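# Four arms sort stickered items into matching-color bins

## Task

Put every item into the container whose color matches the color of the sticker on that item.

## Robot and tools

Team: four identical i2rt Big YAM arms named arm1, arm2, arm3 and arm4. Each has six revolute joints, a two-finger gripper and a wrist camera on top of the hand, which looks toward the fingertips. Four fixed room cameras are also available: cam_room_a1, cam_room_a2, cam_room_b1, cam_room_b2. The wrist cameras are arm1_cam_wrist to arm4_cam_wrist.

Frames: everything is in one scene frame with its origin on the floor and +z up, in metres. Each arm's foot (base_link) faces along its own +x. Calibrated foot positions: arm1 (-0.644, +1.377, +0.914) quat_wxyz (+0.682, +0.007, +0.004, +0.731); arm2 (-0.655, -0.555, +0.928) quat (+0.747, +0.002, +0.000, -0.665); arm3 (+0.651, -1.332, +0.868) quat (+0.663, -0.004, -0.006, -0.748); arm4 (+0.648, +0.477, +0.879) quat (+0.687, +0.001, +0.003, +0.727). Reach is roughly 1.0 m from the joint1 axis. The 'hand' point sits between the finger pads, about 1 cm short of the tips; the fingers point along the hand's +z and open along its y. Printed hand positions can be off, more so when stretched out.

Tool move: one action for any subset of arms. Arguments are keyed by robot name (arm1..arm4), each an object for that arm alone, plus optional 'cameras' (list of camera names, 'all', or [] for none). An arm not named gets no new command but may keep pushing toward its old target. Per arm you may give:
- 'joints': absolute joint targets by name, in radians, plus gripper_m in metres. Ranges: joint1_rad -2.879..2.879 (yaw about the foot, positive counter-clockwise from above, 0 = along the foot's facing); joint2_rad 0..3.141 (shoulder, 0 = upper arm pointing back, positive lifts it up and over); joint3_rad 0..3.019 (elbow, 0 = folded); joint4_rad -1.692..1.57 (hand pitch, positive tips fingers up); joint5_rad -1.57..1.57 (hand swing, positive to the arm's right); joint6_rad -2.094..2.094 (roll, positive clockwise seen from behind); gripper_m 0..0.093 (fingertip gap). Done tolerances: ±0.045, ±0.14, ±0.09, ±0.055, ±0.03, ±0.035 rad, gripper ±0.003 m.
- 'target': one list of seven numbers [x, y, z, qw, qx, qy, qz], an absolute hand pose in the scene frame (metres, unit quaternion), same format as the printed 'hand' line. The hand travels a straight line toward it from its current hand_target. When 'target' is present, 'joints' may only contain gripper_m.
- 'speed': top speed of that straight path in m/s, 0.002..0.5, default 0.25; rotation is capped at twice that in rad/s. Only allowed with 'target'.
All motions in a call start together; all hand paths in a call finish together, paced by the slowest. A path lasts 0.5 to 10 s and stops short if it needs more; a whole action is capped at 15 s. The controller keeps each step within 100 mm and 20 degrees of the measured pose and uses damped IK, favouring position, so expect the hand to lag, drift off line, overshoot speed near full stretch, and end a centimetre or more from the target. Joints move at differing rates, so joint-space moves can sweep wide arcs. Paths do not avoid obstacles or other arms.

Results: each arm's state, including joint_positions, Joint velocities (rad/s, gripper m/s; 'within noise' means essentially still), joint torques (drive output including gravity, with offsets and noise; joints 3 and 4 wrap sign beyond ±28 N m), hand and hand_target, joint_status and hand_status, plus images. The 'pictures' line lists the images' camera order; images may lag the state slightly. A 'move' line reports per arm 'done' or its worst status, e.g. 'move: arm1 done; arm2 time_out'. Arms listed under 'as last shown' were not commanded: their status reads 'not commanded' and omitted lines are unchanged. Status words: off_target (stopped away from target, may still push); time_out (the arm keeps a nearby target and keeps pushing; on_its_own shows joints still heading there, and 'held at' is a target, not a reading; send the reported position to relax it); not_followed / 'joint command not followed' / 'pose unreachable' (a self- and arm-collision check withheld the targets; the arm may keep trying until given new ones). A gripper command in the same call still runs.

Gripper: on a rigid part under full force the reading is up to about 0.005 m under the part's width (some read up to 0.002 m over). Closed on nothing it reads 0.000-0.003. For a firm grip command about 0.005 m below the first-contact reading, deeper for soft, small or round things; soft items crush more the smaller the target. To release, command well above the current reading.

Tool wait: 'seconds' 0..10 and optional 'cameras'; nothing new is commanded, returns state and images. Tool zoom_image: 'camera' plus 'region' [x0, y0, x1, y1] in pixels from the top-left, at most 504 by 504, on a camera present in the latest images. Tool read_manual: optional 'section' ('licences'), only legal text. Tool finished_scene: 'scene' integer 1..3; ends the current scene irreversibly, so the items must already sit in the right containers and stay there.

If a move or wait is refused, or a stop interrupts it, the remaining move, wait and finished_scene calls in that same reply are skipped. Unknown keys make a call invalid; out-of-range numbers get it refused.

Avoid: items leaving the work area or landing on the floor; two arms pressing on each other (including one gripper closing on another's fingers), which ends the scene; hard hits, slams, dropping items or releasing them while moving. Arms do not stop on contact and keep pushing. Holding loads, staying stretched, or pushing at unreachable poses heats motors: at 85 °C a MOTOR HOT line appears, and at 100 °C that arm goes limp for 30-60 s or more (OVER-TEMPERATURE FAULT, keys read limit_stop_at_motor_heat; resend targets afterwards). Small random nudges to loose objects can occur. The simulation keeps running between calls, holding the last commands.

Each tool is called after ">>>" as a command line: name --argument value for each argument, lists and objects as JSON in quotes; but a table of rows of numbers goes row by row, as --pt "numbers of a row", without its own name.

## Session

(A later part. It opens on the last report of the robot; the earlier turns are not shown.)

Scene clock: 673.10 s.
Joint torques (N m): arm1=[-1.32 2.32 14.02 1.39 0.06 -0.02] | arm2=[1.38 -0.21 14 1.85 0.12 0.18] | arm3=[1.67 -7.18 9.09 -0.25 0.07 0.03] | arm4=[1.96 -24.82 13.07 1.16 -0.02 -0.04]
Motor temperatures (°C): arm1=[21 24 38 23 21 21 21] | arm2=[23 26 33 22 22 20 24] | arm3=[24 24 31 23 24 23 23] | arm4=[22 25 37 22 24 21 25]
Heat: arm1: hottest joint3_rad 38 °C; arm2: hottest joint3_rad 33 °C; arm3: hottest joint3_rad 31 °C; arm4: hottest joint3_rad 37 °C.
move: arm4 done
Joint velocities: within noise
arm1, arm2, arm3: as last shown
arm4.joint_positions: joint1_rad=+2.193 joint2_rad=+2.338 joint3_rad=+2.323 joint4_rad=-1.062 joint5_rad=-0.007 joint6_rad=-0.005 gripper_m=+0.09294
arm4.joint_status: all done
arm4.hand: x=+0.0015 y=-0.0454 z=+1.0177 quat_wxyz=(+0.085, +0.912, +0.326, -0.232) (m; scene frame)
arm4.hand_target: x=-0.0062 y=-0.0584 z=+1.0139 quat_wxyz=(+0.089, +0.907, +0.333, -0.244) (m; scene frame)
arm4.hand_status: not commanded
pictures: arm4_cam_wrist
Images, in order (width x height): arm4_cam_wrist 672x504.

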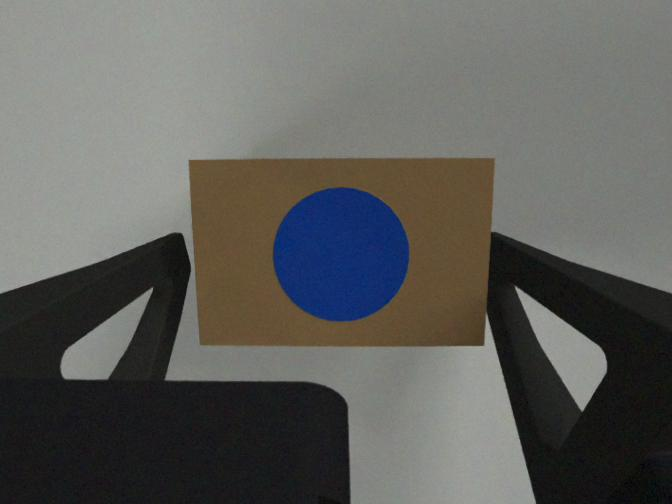

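>>> move --arm4 '{"joints": {"gripper_m": 0.058}}' --cameras '["arm4_cam_wrist"]'

>>> move --arm4 '{"target": [0.04, 0.0, 1.10, -0.0879, -0.9085, -0.3280, 0.2434], "speed": 0.2}' --cameras '["arm4_cam_wrist"]'

>>> move --arm4 '{"target": [0.30, 0.206, 1.15, -0.0879, -0.9085, -0.3280, 0.2434], "speed": 0.3}' --cameras '["arm4_cam_wrist"]'

Scene clock: 678.63 s.
Joint torques (N m): arm1=[-2.37 2.9 14.02 1.39 0.07 -0.02] | arm2=[1.2 -0.15 14.01 1.91 0.12 0.18] | arm3=[1.61 -7.18 9.17 -0.21 0.07 0.02] | arm4=[1.38 -24.82 12.97 1.11 -0.02 -0.04]
Motor temperatures (°C): arm1=[21 24 38 23 21 21 21] | arm2=[23 26 34 22 22 20 24] | arm3=[24 24 31 23 24 23 23] | arm4=[22 26 39 22 24 21 25]
Heat: arm1: hottest joint3_rad 38 °C; arm2: hottest joint3_rad 34 °C; arm3: hottest joint3_rad 31 °C; arm4: hottest joint3_rad 39 °C.
move: arm4 off_target
Joint velocities: within noise
arm1, arm2, arm3: as last shown
arm4.joint_positions: joint1_rad=+2.193 joint2_rad=+2.338 joint3_rad=+2.324 joint4_rad=-1.062 joint5_rad=-0.007 joint6_rad=-0.006 gripper_m=+0.06939
arm4.joint_status: gripper_m off_target (ended at +0.06941, target +0.05800)
arm4.hand: x=+0.0014 y=-0.0455 z=+1.0181 quat_wxyz=(+0.085, +0.912, +0.326, -0.233) (m; scene frame)
arm4.hand_target: x=-0.0062 y=-0.0584 z=+1.0141 quat_wxyz=(+0.090, +0.907, +0.333, -0.244) (m; scene frame)
arm4.hand_status: not commanded
pictures: arm4_cam_wrist
Images, in order (width x height): arm4_cam_wrist 672x504.

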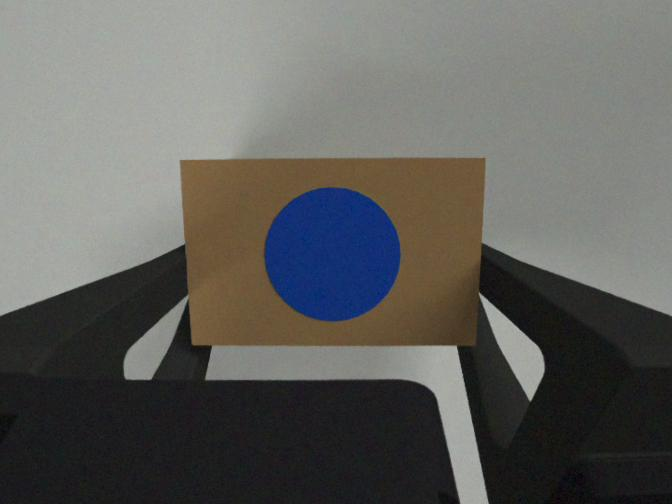

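Scene clock: 680.03 s.
Joint torques (N m): arm1=[-2.32 2.49 13.93 1.33 0.04 -0.01] | arm2=[1.2 -0.09 14 1.92 0.14 0.18] | arm3=[1.61 -7.12 9.16 -0.17 0.06 0.01] | arm4=[0.38 -24.47 9.17 0.54 -0.07 -0.09]
Motor temperatures (°C): arm1=[21 24 38 23 21 21 21] | arm2=[23 26 34 22 22 20 24] | arm3=[24 24 31 23 24 23 23] | arm4=[22 26 39 22 24 21 25]
Heat: arm1: hottest joint3_rad 38 °C; arm2: hottest joint3_rad 34 °C; arm3: hottest joint3_rad 31 °C; arm4: hottest joint3_rad 39 °C.
move: arm4 done
Joint velocities: within noise
arm1, arm2, arm3: as last shown
arm4.joint_positions: joint1_rad=+2.185 joint2_rad=+2.087 joint3_rad=+2.114 joint4_rad=-1.060 joint5_rad=-0.012 joint6_rad=-0.012 gripper_m=+0.06939
arm4.joint_status: not commanded
arm4.hand: x=+0.0423 y=-0.0052 z=+1.1087 quat_wxyz=(+0.092, +0.907, +0.324, -0.252) (m; scene frame)
arm4.hand_target: x=+0.0400 y=+0.0001 z=+1.1002 quat_wxyz=(+0.088, +0.909, +0.328, -0.244) (m; scene frame)
arm4.hand_status: done (0.010 m and 1.2 deg from the pose sent, 0.101 m and 1.4 deg at the start)
pictures: arm4_cam_wrist
Images, in order (width x height): arm4_cam_wrist 672x504.

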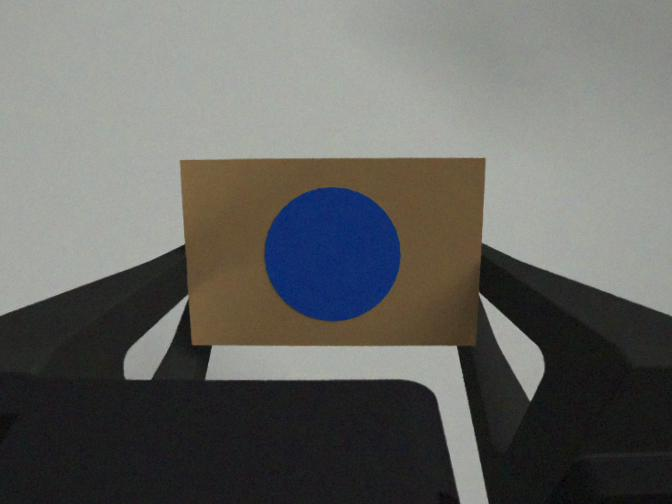

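Scene clock: 681.77 s.
Joint torques (N m): arm1=[-1.79 2.73 14.05 1.44 0.08 0] | arm2=[1.26 -0.21 14 1.88 0.14 0.18] | arm3=[1.79 -7.06 9.11 -0.21 0.05 0.01] | arm4=[-0.09 -8.82 9.26 0.5 -0.04 -0.09]
Motor temperatures (°C): arm1=[21 24 38 23 21 21 21] | arm2=[23 26 34 22 22 20 23] | arm3=[24 24 31 23 24 23 23] | arm4=[22 26 39 22 24 21 25]
Heat: arm1: hottest joint3_rad 38 °C; arm2: hottest joint3_rad 34 °C; arm3: hottest joint3_rad 31 °C; arm4: hottest joint3_rad 39 °C.
move: arm4 done
Joint velocities: within noise
arm1, arm2, arm3: as last shown
arm4.joint_positions: joint1_rad=+2.180 joint2_rad=+1.169 joint3_rad=+1.113 joint4_rad=-0.980 joint5_rad=-0.015 joint6_rad=-0.017 gripper_m=+0.06939
arm4.joint_status: not commanded
arm4.hand: x=+0.3020 y=+0.2032 z=+1.1545 quat_wxyz=(+0.092, +0.907, +0.325, -0.251) (m; scene frame)
arm4.hand_target: x=+0.3000 y=+0.2061 z=+1.1500 quat_wxyz=(+0.088, +0.909, +0.328, -0.243) (m; scene frame)
arm4.hand_status: done (0.006 m and 1.0 deg from the pose sent, 0.336 m and 1.2 deg at the start)
pictures: arm4_cam_wrist
Images, in order (width x height): arm4_cam_wrist 672x504.

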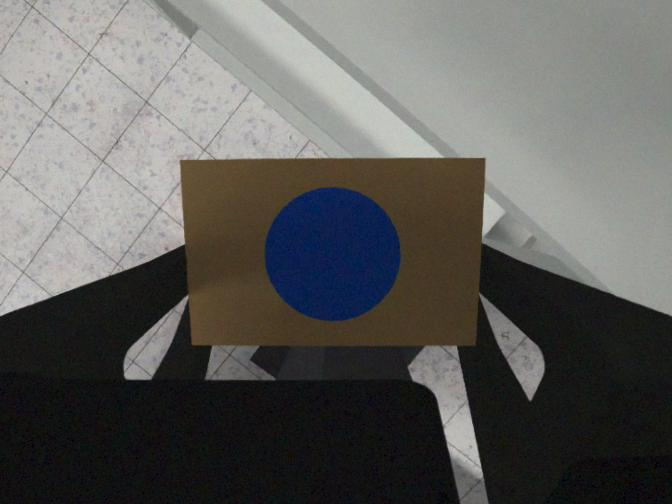

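>>> move --arm4 '{"joints": {"joint2_rad": 0.7, "joint3_rad": 1.2, "joint4_rad": -1.2, "joint5_rad": 0, "joint6_rad": 0}}' --cameras '[]'

>>> move --arm4 '{"joints": {"joint1_rad": -1.767}}' --cameras '[]'

>>> move --arm4 '{"joints": {"joint2_rad": 1.5, "joint3_rad": 0.95, "joint4_rad": -0.5}}' --cameras '["arm4_cam_wrist"]'

Scene clock: 695.77 s.
Joint torques (N m): arm1=[-2.2 2.96 14.01 1.4 0.04 -0.01] | arm2=[1.2 -0.21 13.98 1.91 0.13 0.17] | arm3=[1.55 -7.18 9.13 -0.2 0.07 0.01] | arm4=[0.38 -0.91 10.29 0.99 0.19 0.19]
Motor temperatures (°C): arm1=[21 24 38 23 21 21 21] | arm2=[23 26 34 22 22 20 23] | arm3=[24 24 31 23 24 23 23] | arm4=[22 25 38 22 24 21 26]
Heat: arm1: hottest joint3_rad 38 °C; arm2: hottest joint3_rad 34 °C; arm3: hottest joint3_rad 31 °C; arm4: hottest joint3_rad 38 °C.
move: arm4 done
Joint velocities: within noise
arm1, arm2: as last shown
arm3.joint_positions: joint1_rad=+1.493 joint2_rad=+1.100 joint3_rad=+1.234 joint4_rad=-1.644 joint5_rad=-0.001 joint6_rad=-0.006 gripper_m=+0.09398
arm3.joint_status: not commanded
arm3.hand: x=+0.9487 y=-1.3878 z=+1.1730 quat_wxyz=(-0.031, -0.096, -0.995, +0.010) (m; scene frame)
arm3.hand_target: x=+0.9487 y=-1.3856 z=+1.1755 quat_wxyz=(-0.031, -0.095, -0.995, +0.010) (m; scene frame)
arm3.hand_status: not commanded
arm4.joint_positions: joint1_rad=+2.180 joint2_rad=+0.698 joint3_rad=+1.178 joint4_rad=-1.191 joint5_rad=-0.003 joint6_rad=-0.014 gripper_m=+0.06939
arm4.joint_status: all done
arm4.hand: x=+0.4135 y=+0.2932 z=+1.3228 quat_wxyz=(+0.136, +0.856, +0.303, -0.397) (m; scene frame)
arm4.hand_target: x=+0.4127 y=+0.2967 z=+1.3320 quat_wxyz=(+0.137, +0.857, +0.292, -0.402) (m; scene frame)
arm4.hand_status: not commanded
pictures: none
No camera images: "cameras" was empty.

Scene clock: 698.40 s.
Joint torques (N m): arm1=[-1.73 3.02 13.91 1.46 0.07 -0.01] | arm2=[1.32 -0.26 14 1.92 0.14 0.17] | arm3=[1.73 -7.12 9.14 -0.23 0.07 0.01] | arm4=[1.08 -1.2 10.21 0.88 -0.05 0.14]
Motor temperatures (°C): arm1=[21 24 38 23 21 21 21] | arm2=[23 26 34 22 22 20 23] | arm3=[24 24 31 23 24 23 23] | arm4=[22 25 38 22 24 21 26]
Heat: arm1: hottest joint3_rad 38 °C; arm2: hottest joint3_rad 34 °C; arm3: hottest joint3_rad 31 °C; arm4: hottest joint3_rad 38 °C.
move: arm4 done
Joint velocities: within noise
arm1, arm3: as last shown
arm2.joint_positions: joint1_rad=+2.120 joint2_rad=+0.591 joint3_rad=+1.070 joint4_rad=-0.986 joint5_rad=-0.001 joint6_rad=-0.010 gripper_m=+0.08492
arm2.joint_status: not commanded
arm2.hand: x=-0.4205 y=-0.3721 z=+1.3838 quat_wxyz=(-0.481, +0.285, -0.812, -0.165) (m; scene frame)
arm2.hand_target: x=-0.4218 y=-0.3714 z=+1.3948 quat_wxyz=(-0.483, +0.282, -0.811, -0.169) (m; scene frame)
arm2.hand_status: not commanded
arm4.joint_positions: joint1_rad=-1.764 joint2_rad=+0.704 joint3_rad=+1.178 joint4_rad=-1.191 joint5_rad=+0.003 joint6_rad=-0.011 gripper_m=+0.06944
arm4.joint_status: all done
arm4.hand: x=+0.9493 y=+0.4368 z=+1.3183 quat_wxyz=(-0.411, -0.057, -0.909, +0.034) (m; scene frame)
arm4.hand_target: x=+0.9463 y=+0.4368 z=+1.3289 quat_wxyz=(-0.419, -0.062, -0.906, +0.031) (m; scene frame)
arm4.hand_status: not commanded
pictures: none
No camera images: "cameras" was empty.

Scene clock: 699.87 s.
Joint torques (N m): arm1=[-2.32 2.37 14.16 1.54 0.09 0.01] | arm2=[1.26 -0.15 14 1.91 0.12 0.18] | arm3=[1.61 -7.12 9.16 -0.18 0.06 0.02] | arm4=[0.26 -12.51 8.24 1.4 0.01 0.16]
Motor temperatures (°C): arm1=[21 24 38 23 21 21 21] | arm2=[23 26 34 22 22 20 23] | arm3=[24 24 31 23 24 23 23] | arm4=[22 25 38 22 24 21 26]
Heat: arm1: hottest joint3_rad 38 °C; arm2: hottest joint3_rad 34 °C; arm3: hottest joint3_rad 31 °C; arm4: hottest joint3_rad 38 °C.
move: arm4 done
Joint velocities: within noise
arm1, arm2, arm3: as last shown
arm4.joint_positions: joint1_rad=-1.764 joint2_rad=+1.490 joint3_rad=+0.946 joint4_rad=-0.517 joint5_rad=+0.003 joint6_rad=-0.011 gripper_m=+0.06944
arm4.joint_status: all done
arm4.hand: x=+1.1493 y=+0.4080 z=+0.9779 quat_wxyz=(-0.249, -0.061, -0.966, +0.022) (m; scene frame)
arm4.hand_target: x=+1.1541 y=+0.4061 z=+0.9771 quat_wxyz=(-0.255, -0.067, -0.964, +0.020) (m; scene frame)
arm4.hand_status: not commanded
pictures: arm4_cam_wrist
Images, in order (width x height): arm4_cam_wrist 672x504.

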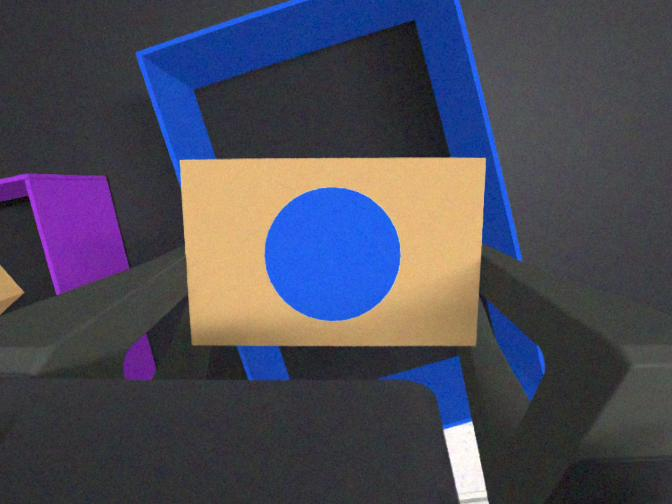

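>>> move --arm4 '{"target": [1.155, 0.405, 0.80, 0.2582, 0.0674, 0.9636, -0.0181], "speed": 0.2}' --cameras '["arm4_cam_wrist"]'

>>> move --arm4 '{"target": [1.155, 0.405, 0.742, 0.2582, 0.0674, 0.9636, -0.0181], "speed": 0.08}' --cameras '["arm4_cam_wrist"]'

Scene clock: 704.93 s.
Joint torques (N m): arm1=[-2.2 2.9 14.08 1.59 0.08 0.01] | arm2=[1.32 -0.21 14 1.88 0.13 0.18] | arm3=[1.67 -7.12 9.11 -0.18 0.06 0.01] | arm4=[0.26 -15.38 5.03 1.37 -0.01 0.13]
Motor temperatures (°C): arm1=[21 24 38 23 21 21 21] | arm2=[23 26 34 22 22 20 23] | arm3=[24 24 31 23 24 23 23] | arm4=[22 25 37 22 24 21 26]
Heat: arm1: hottest joint3_rad 38 °C; arm2: hottest joint3_rad 34 °C; arm3: hottest joint3_rad 31 °C; arm4: hottest joint3_rad 37 °C.
move: arm4 done
Joint velocities: within noise
arm1.joint_positions: joint1_rad=-2.244 joint2_rad=+0.593 joint3_rad=+1.066 joint4_rad=-0.882 joint5_rad=-0.009 joint6_rad=+0.003 gripper_m=+0.07996
arm1.joint_status: not commanded
arm1.hand: x=-0.3794 y=+1.2000 z=+1.3842 quat_wxyz=(-0.519, -0.247, -0.803, +0.160) (m; scene frame)
arm1.hand_target: x=-0.3810 y=+1.1994 z=+1.3995 quat_wxyz=(-0.525, -0.246, -0.798, +0.164) (m; scene frame)
arm1.hand_status: not commanded
arm2, arm3: as last shown
arm4.joint_positions: joint1_rad=-1.764 joint2_rad=+1.877 joint3_rad=+0.818 joint4_rad=+0.004 joint5_rad=-0.001 joint6_rad=-0.011 gripper_m=+0.06944
arm4.joint_status: not commanded
arm4.hand: x=+1.1520 y=+0.4075 z=+0.8013 quat_wxyz=(-0.252, -0.060, -0.966, +0.020) (m; scene frame)
arm4.hand_target: x=+1.1549 y=+0.4050 z=+0.8001 quat_wxyz=(-0.258, -0.067, -0.964, +0.018) (m; scene frame)
arm4.hand_status: done (0.004 m and 1.1 deg from the pose sent, 0.178 m and 1.4 deg at the start)
pictures: arm4_cam_wrist
Images, in order (width x height): arm4_cam_wrist 672x504.

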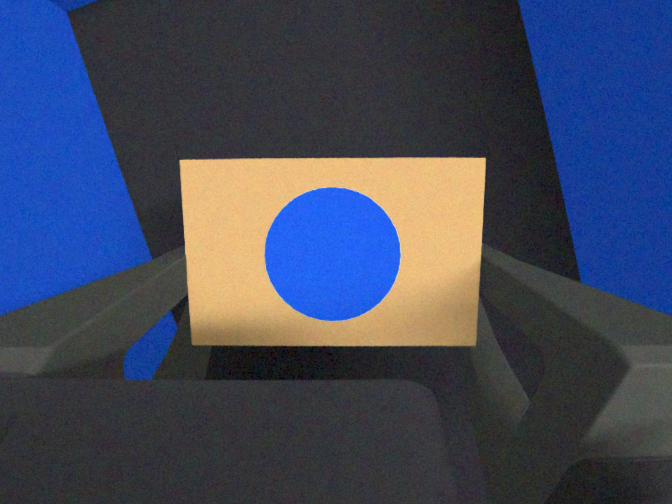

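Scene clock: 706.27 s.
Joint torques (N m): arm1=[-1.79 3.49 14 1.44 0.07 0] | arm2=[1.32 -0.09 14 1.89 0.12 0.17] | arm3=[1.49 -7.12 9.1 -0.23 0.06 0.01] | arm4=[0.97 -15.09 4.63 1.62 -0.02 0.12]
Motor temperatures (°C): arm1=[21 24 38 23 21 21 21] | arm2=[23 26 34 22 22 20 23] | arm3=[24 24 31 23 24 23 23] | arm4=[22 25 37 22 24 21 26]
Heat: arm1: hottest joint3_rad 38 °C; arm2: hottest joint3_rad 34 °C; arm3: hottest joint3_rad 31 °C; arm4: hottest joint3_rad 37 °C.
move: arm4 done
Joint velocities: within noise
arm1, arm2, arm3: as last shown
arm4.joint_positions: joint1_rad=-1.764 joint2_rad=+2.029 joint3_rad=+0.818 joint4_rad=+0.155 joint5_rad=-0.001 joint6_rad=-0.010 gripper_m=+0.06944
arm4.joint_status: not commanded
arm4.hand: x=+1.1484 y=+0.4078 z=+0.7455 quat_wxyz=(-0.252, -0.060, -0.966, +0.020) (m; scene frame)
arm4.hand_target: x=+1.1548 y=+0.4050 z=+0.7422 quat_wxyz=(-0.258, -0.067, -0.964, +0.018) (m; scene frame)
arm4.hand_status: done (0.008 m and 1.1 deg from the pose sent, 0.059 m and 1.1 deg at the start)
pictures: arm4_cam_wrist
Images, in order (width x height): arm4_cam_wrist 672x504.

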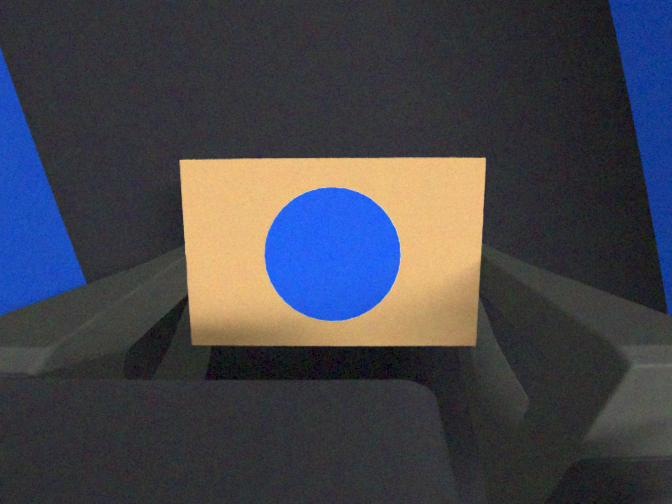

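>>> move --arm4 '{"target": [1.155, 0.405, 0.728, 0.2582, 0.0674, 0.9636, -0.0181], "speed": 0.05}' --cameras '["cam_room_a2"]'

>>> zoom_image --camera "cam_room_a2" --region '[220, 250, 420, 400]'

Scene clock: 710.17 s.
Joint torques (N m): arm1=[-2.02 2.61 14.02 1.5 0.08 -0.03] | arm2=[1.26 -0.15 14.02 1.88 0.13 0.18] | arm3=[1.61 -7.18 9.1 -0.17 0.06 0.02] | arm4=[0.56 -12.92 4.85 1.29 0.08 0.15]
Motor temperatures (°C): arm1=[21 24 38 23 21 21 21] | arm2=[23 25 34 22 22 20 23] | arm3=[24 24 31 23 24 23 23] | arm4=[22 25 36 22 24 21 26]
Heat: arm1: hottest joint3_rad 38 °C; arm2: hottest joint3_rad 34 °C; arm3: hottest joint3_rad 31 °C; arm4: hottest joint3_rad 36 °C.
move: arm4 off_target
Joint velocities: within noise
arm1, arm2, arm3: as last shown
arm4.joint_positions: joint1_rad=-1.764 joint2_rad=+2.044 joint3_rad=+0.818 joint4_rad=+0.195 joint5_rad=-0.003 joint6_rad=-0.009 gripper_m=+0.06944
arm4.joint_status: not commanded
arm4.hand: x=+1.1529 y=+0.4075 z=+0.7432 quat_wxyz=(-0.264, -0.060, -0.962, +0.020) (m; scene frame)
arm4.hand_target: x=+1.1543 y=+0.4052 z=+0.7285 quat_wxyz=(-0.258, -0.067, -0.964, +0.018) (m; scene frame)
arm4.hand_status: off_target (0.016 m and 1.1 deg from the pose sent, 0.019 m and 1.1 deg at the start)
pictures: cam_room_a2
Images, in order (width x height): cam_room_a2 672x504.

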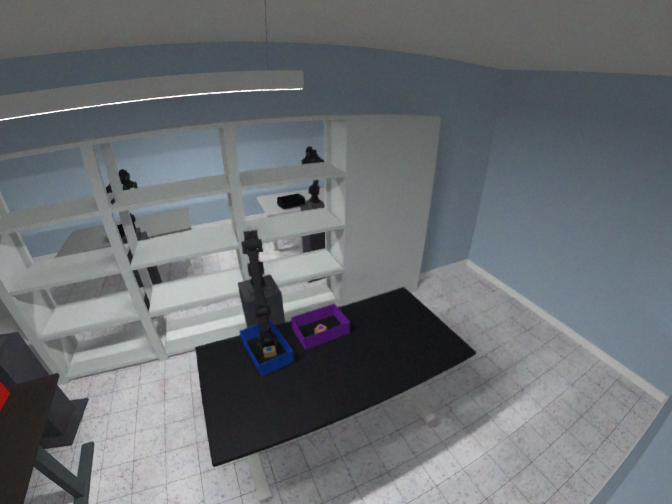

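Scaled by 2.520.

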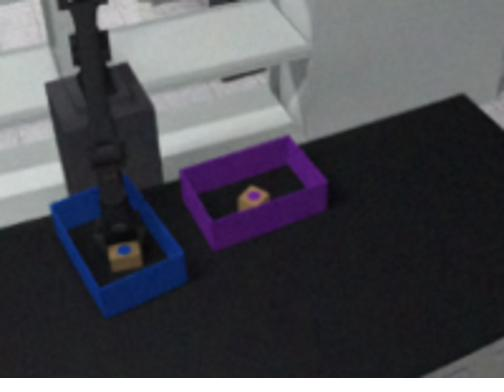

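Contact. Release and lift out.

>>> move --arm4 '{"joints": {"gripper_m": 0.088}}' --cameras '[]'

>>> move --arm4 '{"target": [1.12, 0.41, 0.95, 0.2582, 0.0674, 0.9636, -0.0181], "speed": 0.2}' --cameras '["arm4_cam_wrist", "cam_room_a1", "cam_room_a2", "cam_room_b1", "cam_room_b2"]'

Scene clock: 713.53 s.
Joint torques (N m): arm1=[-2.26 2.55 13.9 1.54 0.08 -0.02] | arm2=[1.32 -0.15 13.98 1.91 0.14 0.18] | arm3=[1.61 -7.06 9.13 -0.2 0.06 0.01] | arm4=[0.15 -14.21 4.85 1.17 0.08 0.17]
Motor temperatures (°C): arm1=[21 24 38 23 21 21 21] | arm2=[23 25 34 22 22 20 23] | arm3=[24 24 31 23 24 23 23] | arm4=[22 25 36 22 24 21 26]
Heat: arm1: hottest joint3_rad 38 °C; arm2: hottest joint3_rad 34 °C; arm3: hottest joint3_rad 31 °C; arm4: hottest joint3_rad 36 °C.
move: arm4 done
Joint velocities: within noise
arm1, arm2, arm3: as last shown
arm4.joint_positions: joint1_rad=-1.764 joint2_rad=+2.058 joint3_rad=+0.819 joint4_rad=+0.196 joint5_rad=-0.003 joint6_rad=-0.009 gripper_m=+0.08791
arm4.joint_status: all done
arm4.hand: x=+1.1497 y=+0.4079 z=+0.7366 quat_wxyz=(-0.258, -0.060, -0.964, +0.019) (m; scene frame)
arm4.hand_target: x=+1.1544 y=+0.4052 z=+0.7285 quat_wxyz=(-0.258, -0.067, -0.964, +0.018) (m; scene frame)
arm4.hand_status: not commanded
pictures: none
No camera images: "cameras" was empty.

Scene clock: 715.30 s.
Joint torques (N m): arm1=[-1.85 2.73 14.2 1.42 0.1 -0.01] | arm2=[1.32 -0.21 13.98 1.92 0.13 0.18] | arm3=[1.67 -7.06 9.14 -0.23 0.07 0.01] | arm4=[0.44 -11.4 9.59 0.47 -0.01 0.11]
Motor temperatures (°C): arm1=[21 24 38 23 21 21 21] | arm2=[23 25 35 22 22 20 23] | arm3=[24 24 31 23 24 23 23] | arm4=[22 25 35 22 24 21 26]
Heat: arm1: hottest joint3_rad 38 °C; arm2: hottest joint3_rad 35 °C; arm3: hottest joint3_rad 31 °C; arm4: hottest joint3_rad 35 °C.
move: arm4 off_target
Joint velocities: within noise
arm1, arm2, arm3: as last shown
arm4.joint_positions: joint1_rad=-1.764 joint2_rad=+1.455 joint3_rad=+0.784 joint4_rad=-0.388 joint5_rad=-0.003 joint6_rad=-0.009 gripper_m=+0.08791
arm4.joint_status: not commanded
arm4.hand: x=+1.1089 y=+0.4143 z=+0.9397 quat_wxyz=(-0.250, -0.061, -0.966, +0.019) (m; scene frame)
arm4.hand_target: x=+1.1197 y=+0.4101 z=+0.9502 quat_wxyz=(-0.258, -0.067, -0.963, +0.018) (m; scene frame)
arm4.hand_status: off_target (0.016 m and 1.2 deg from the pose sent, 0.215 m and 0.8 deg at the start)
pictures: arm4_cam_wrist, cam_room_a1, cam_room_a2, cam_room_b1, cam_room_b2
Images, in order (width x height): arm4_cam_wrist 672x504, cam_room_a1 672x504, cam_room_a2 672x504, cam_room_b1 672x504, cam_room_b2 672x504.

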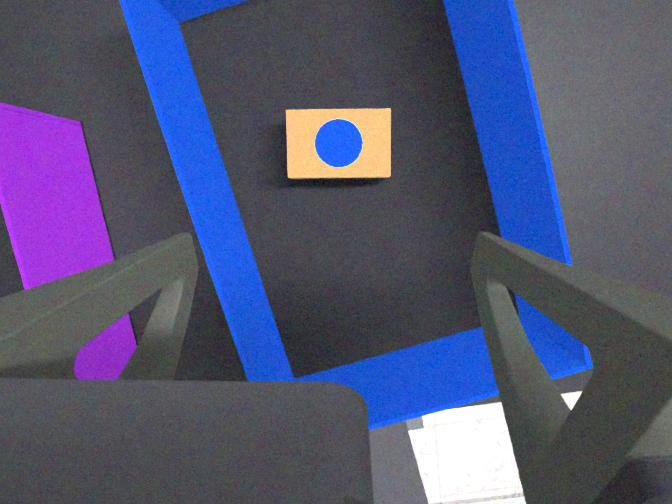

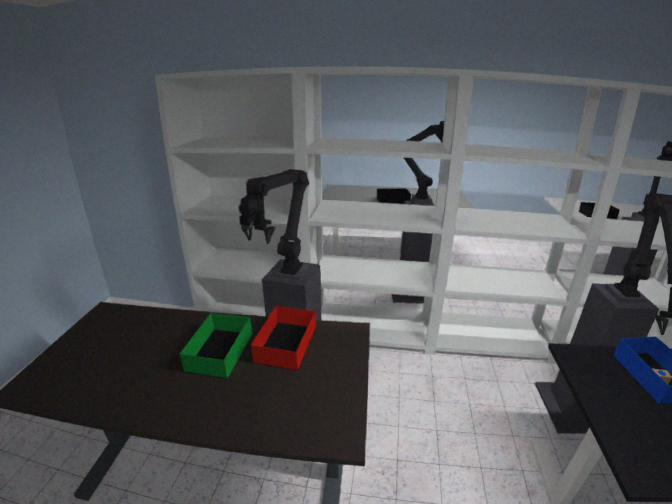

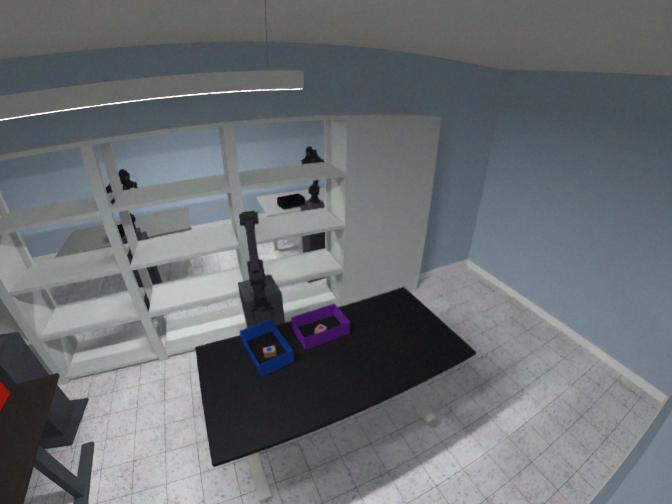

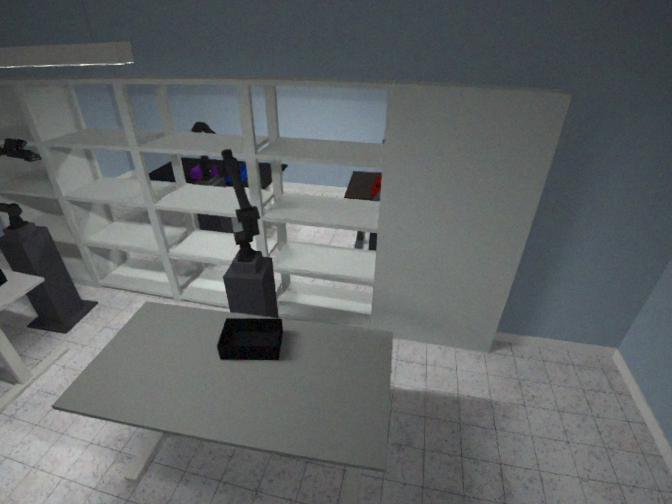

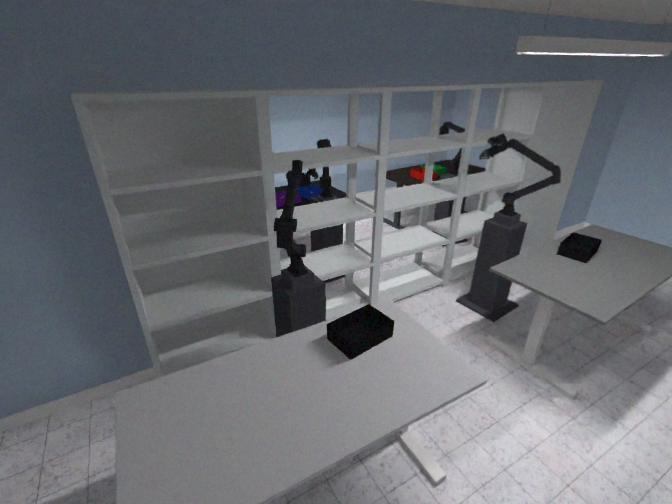

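>>> finished_scene --scene 1

The scene is finished: the task was done.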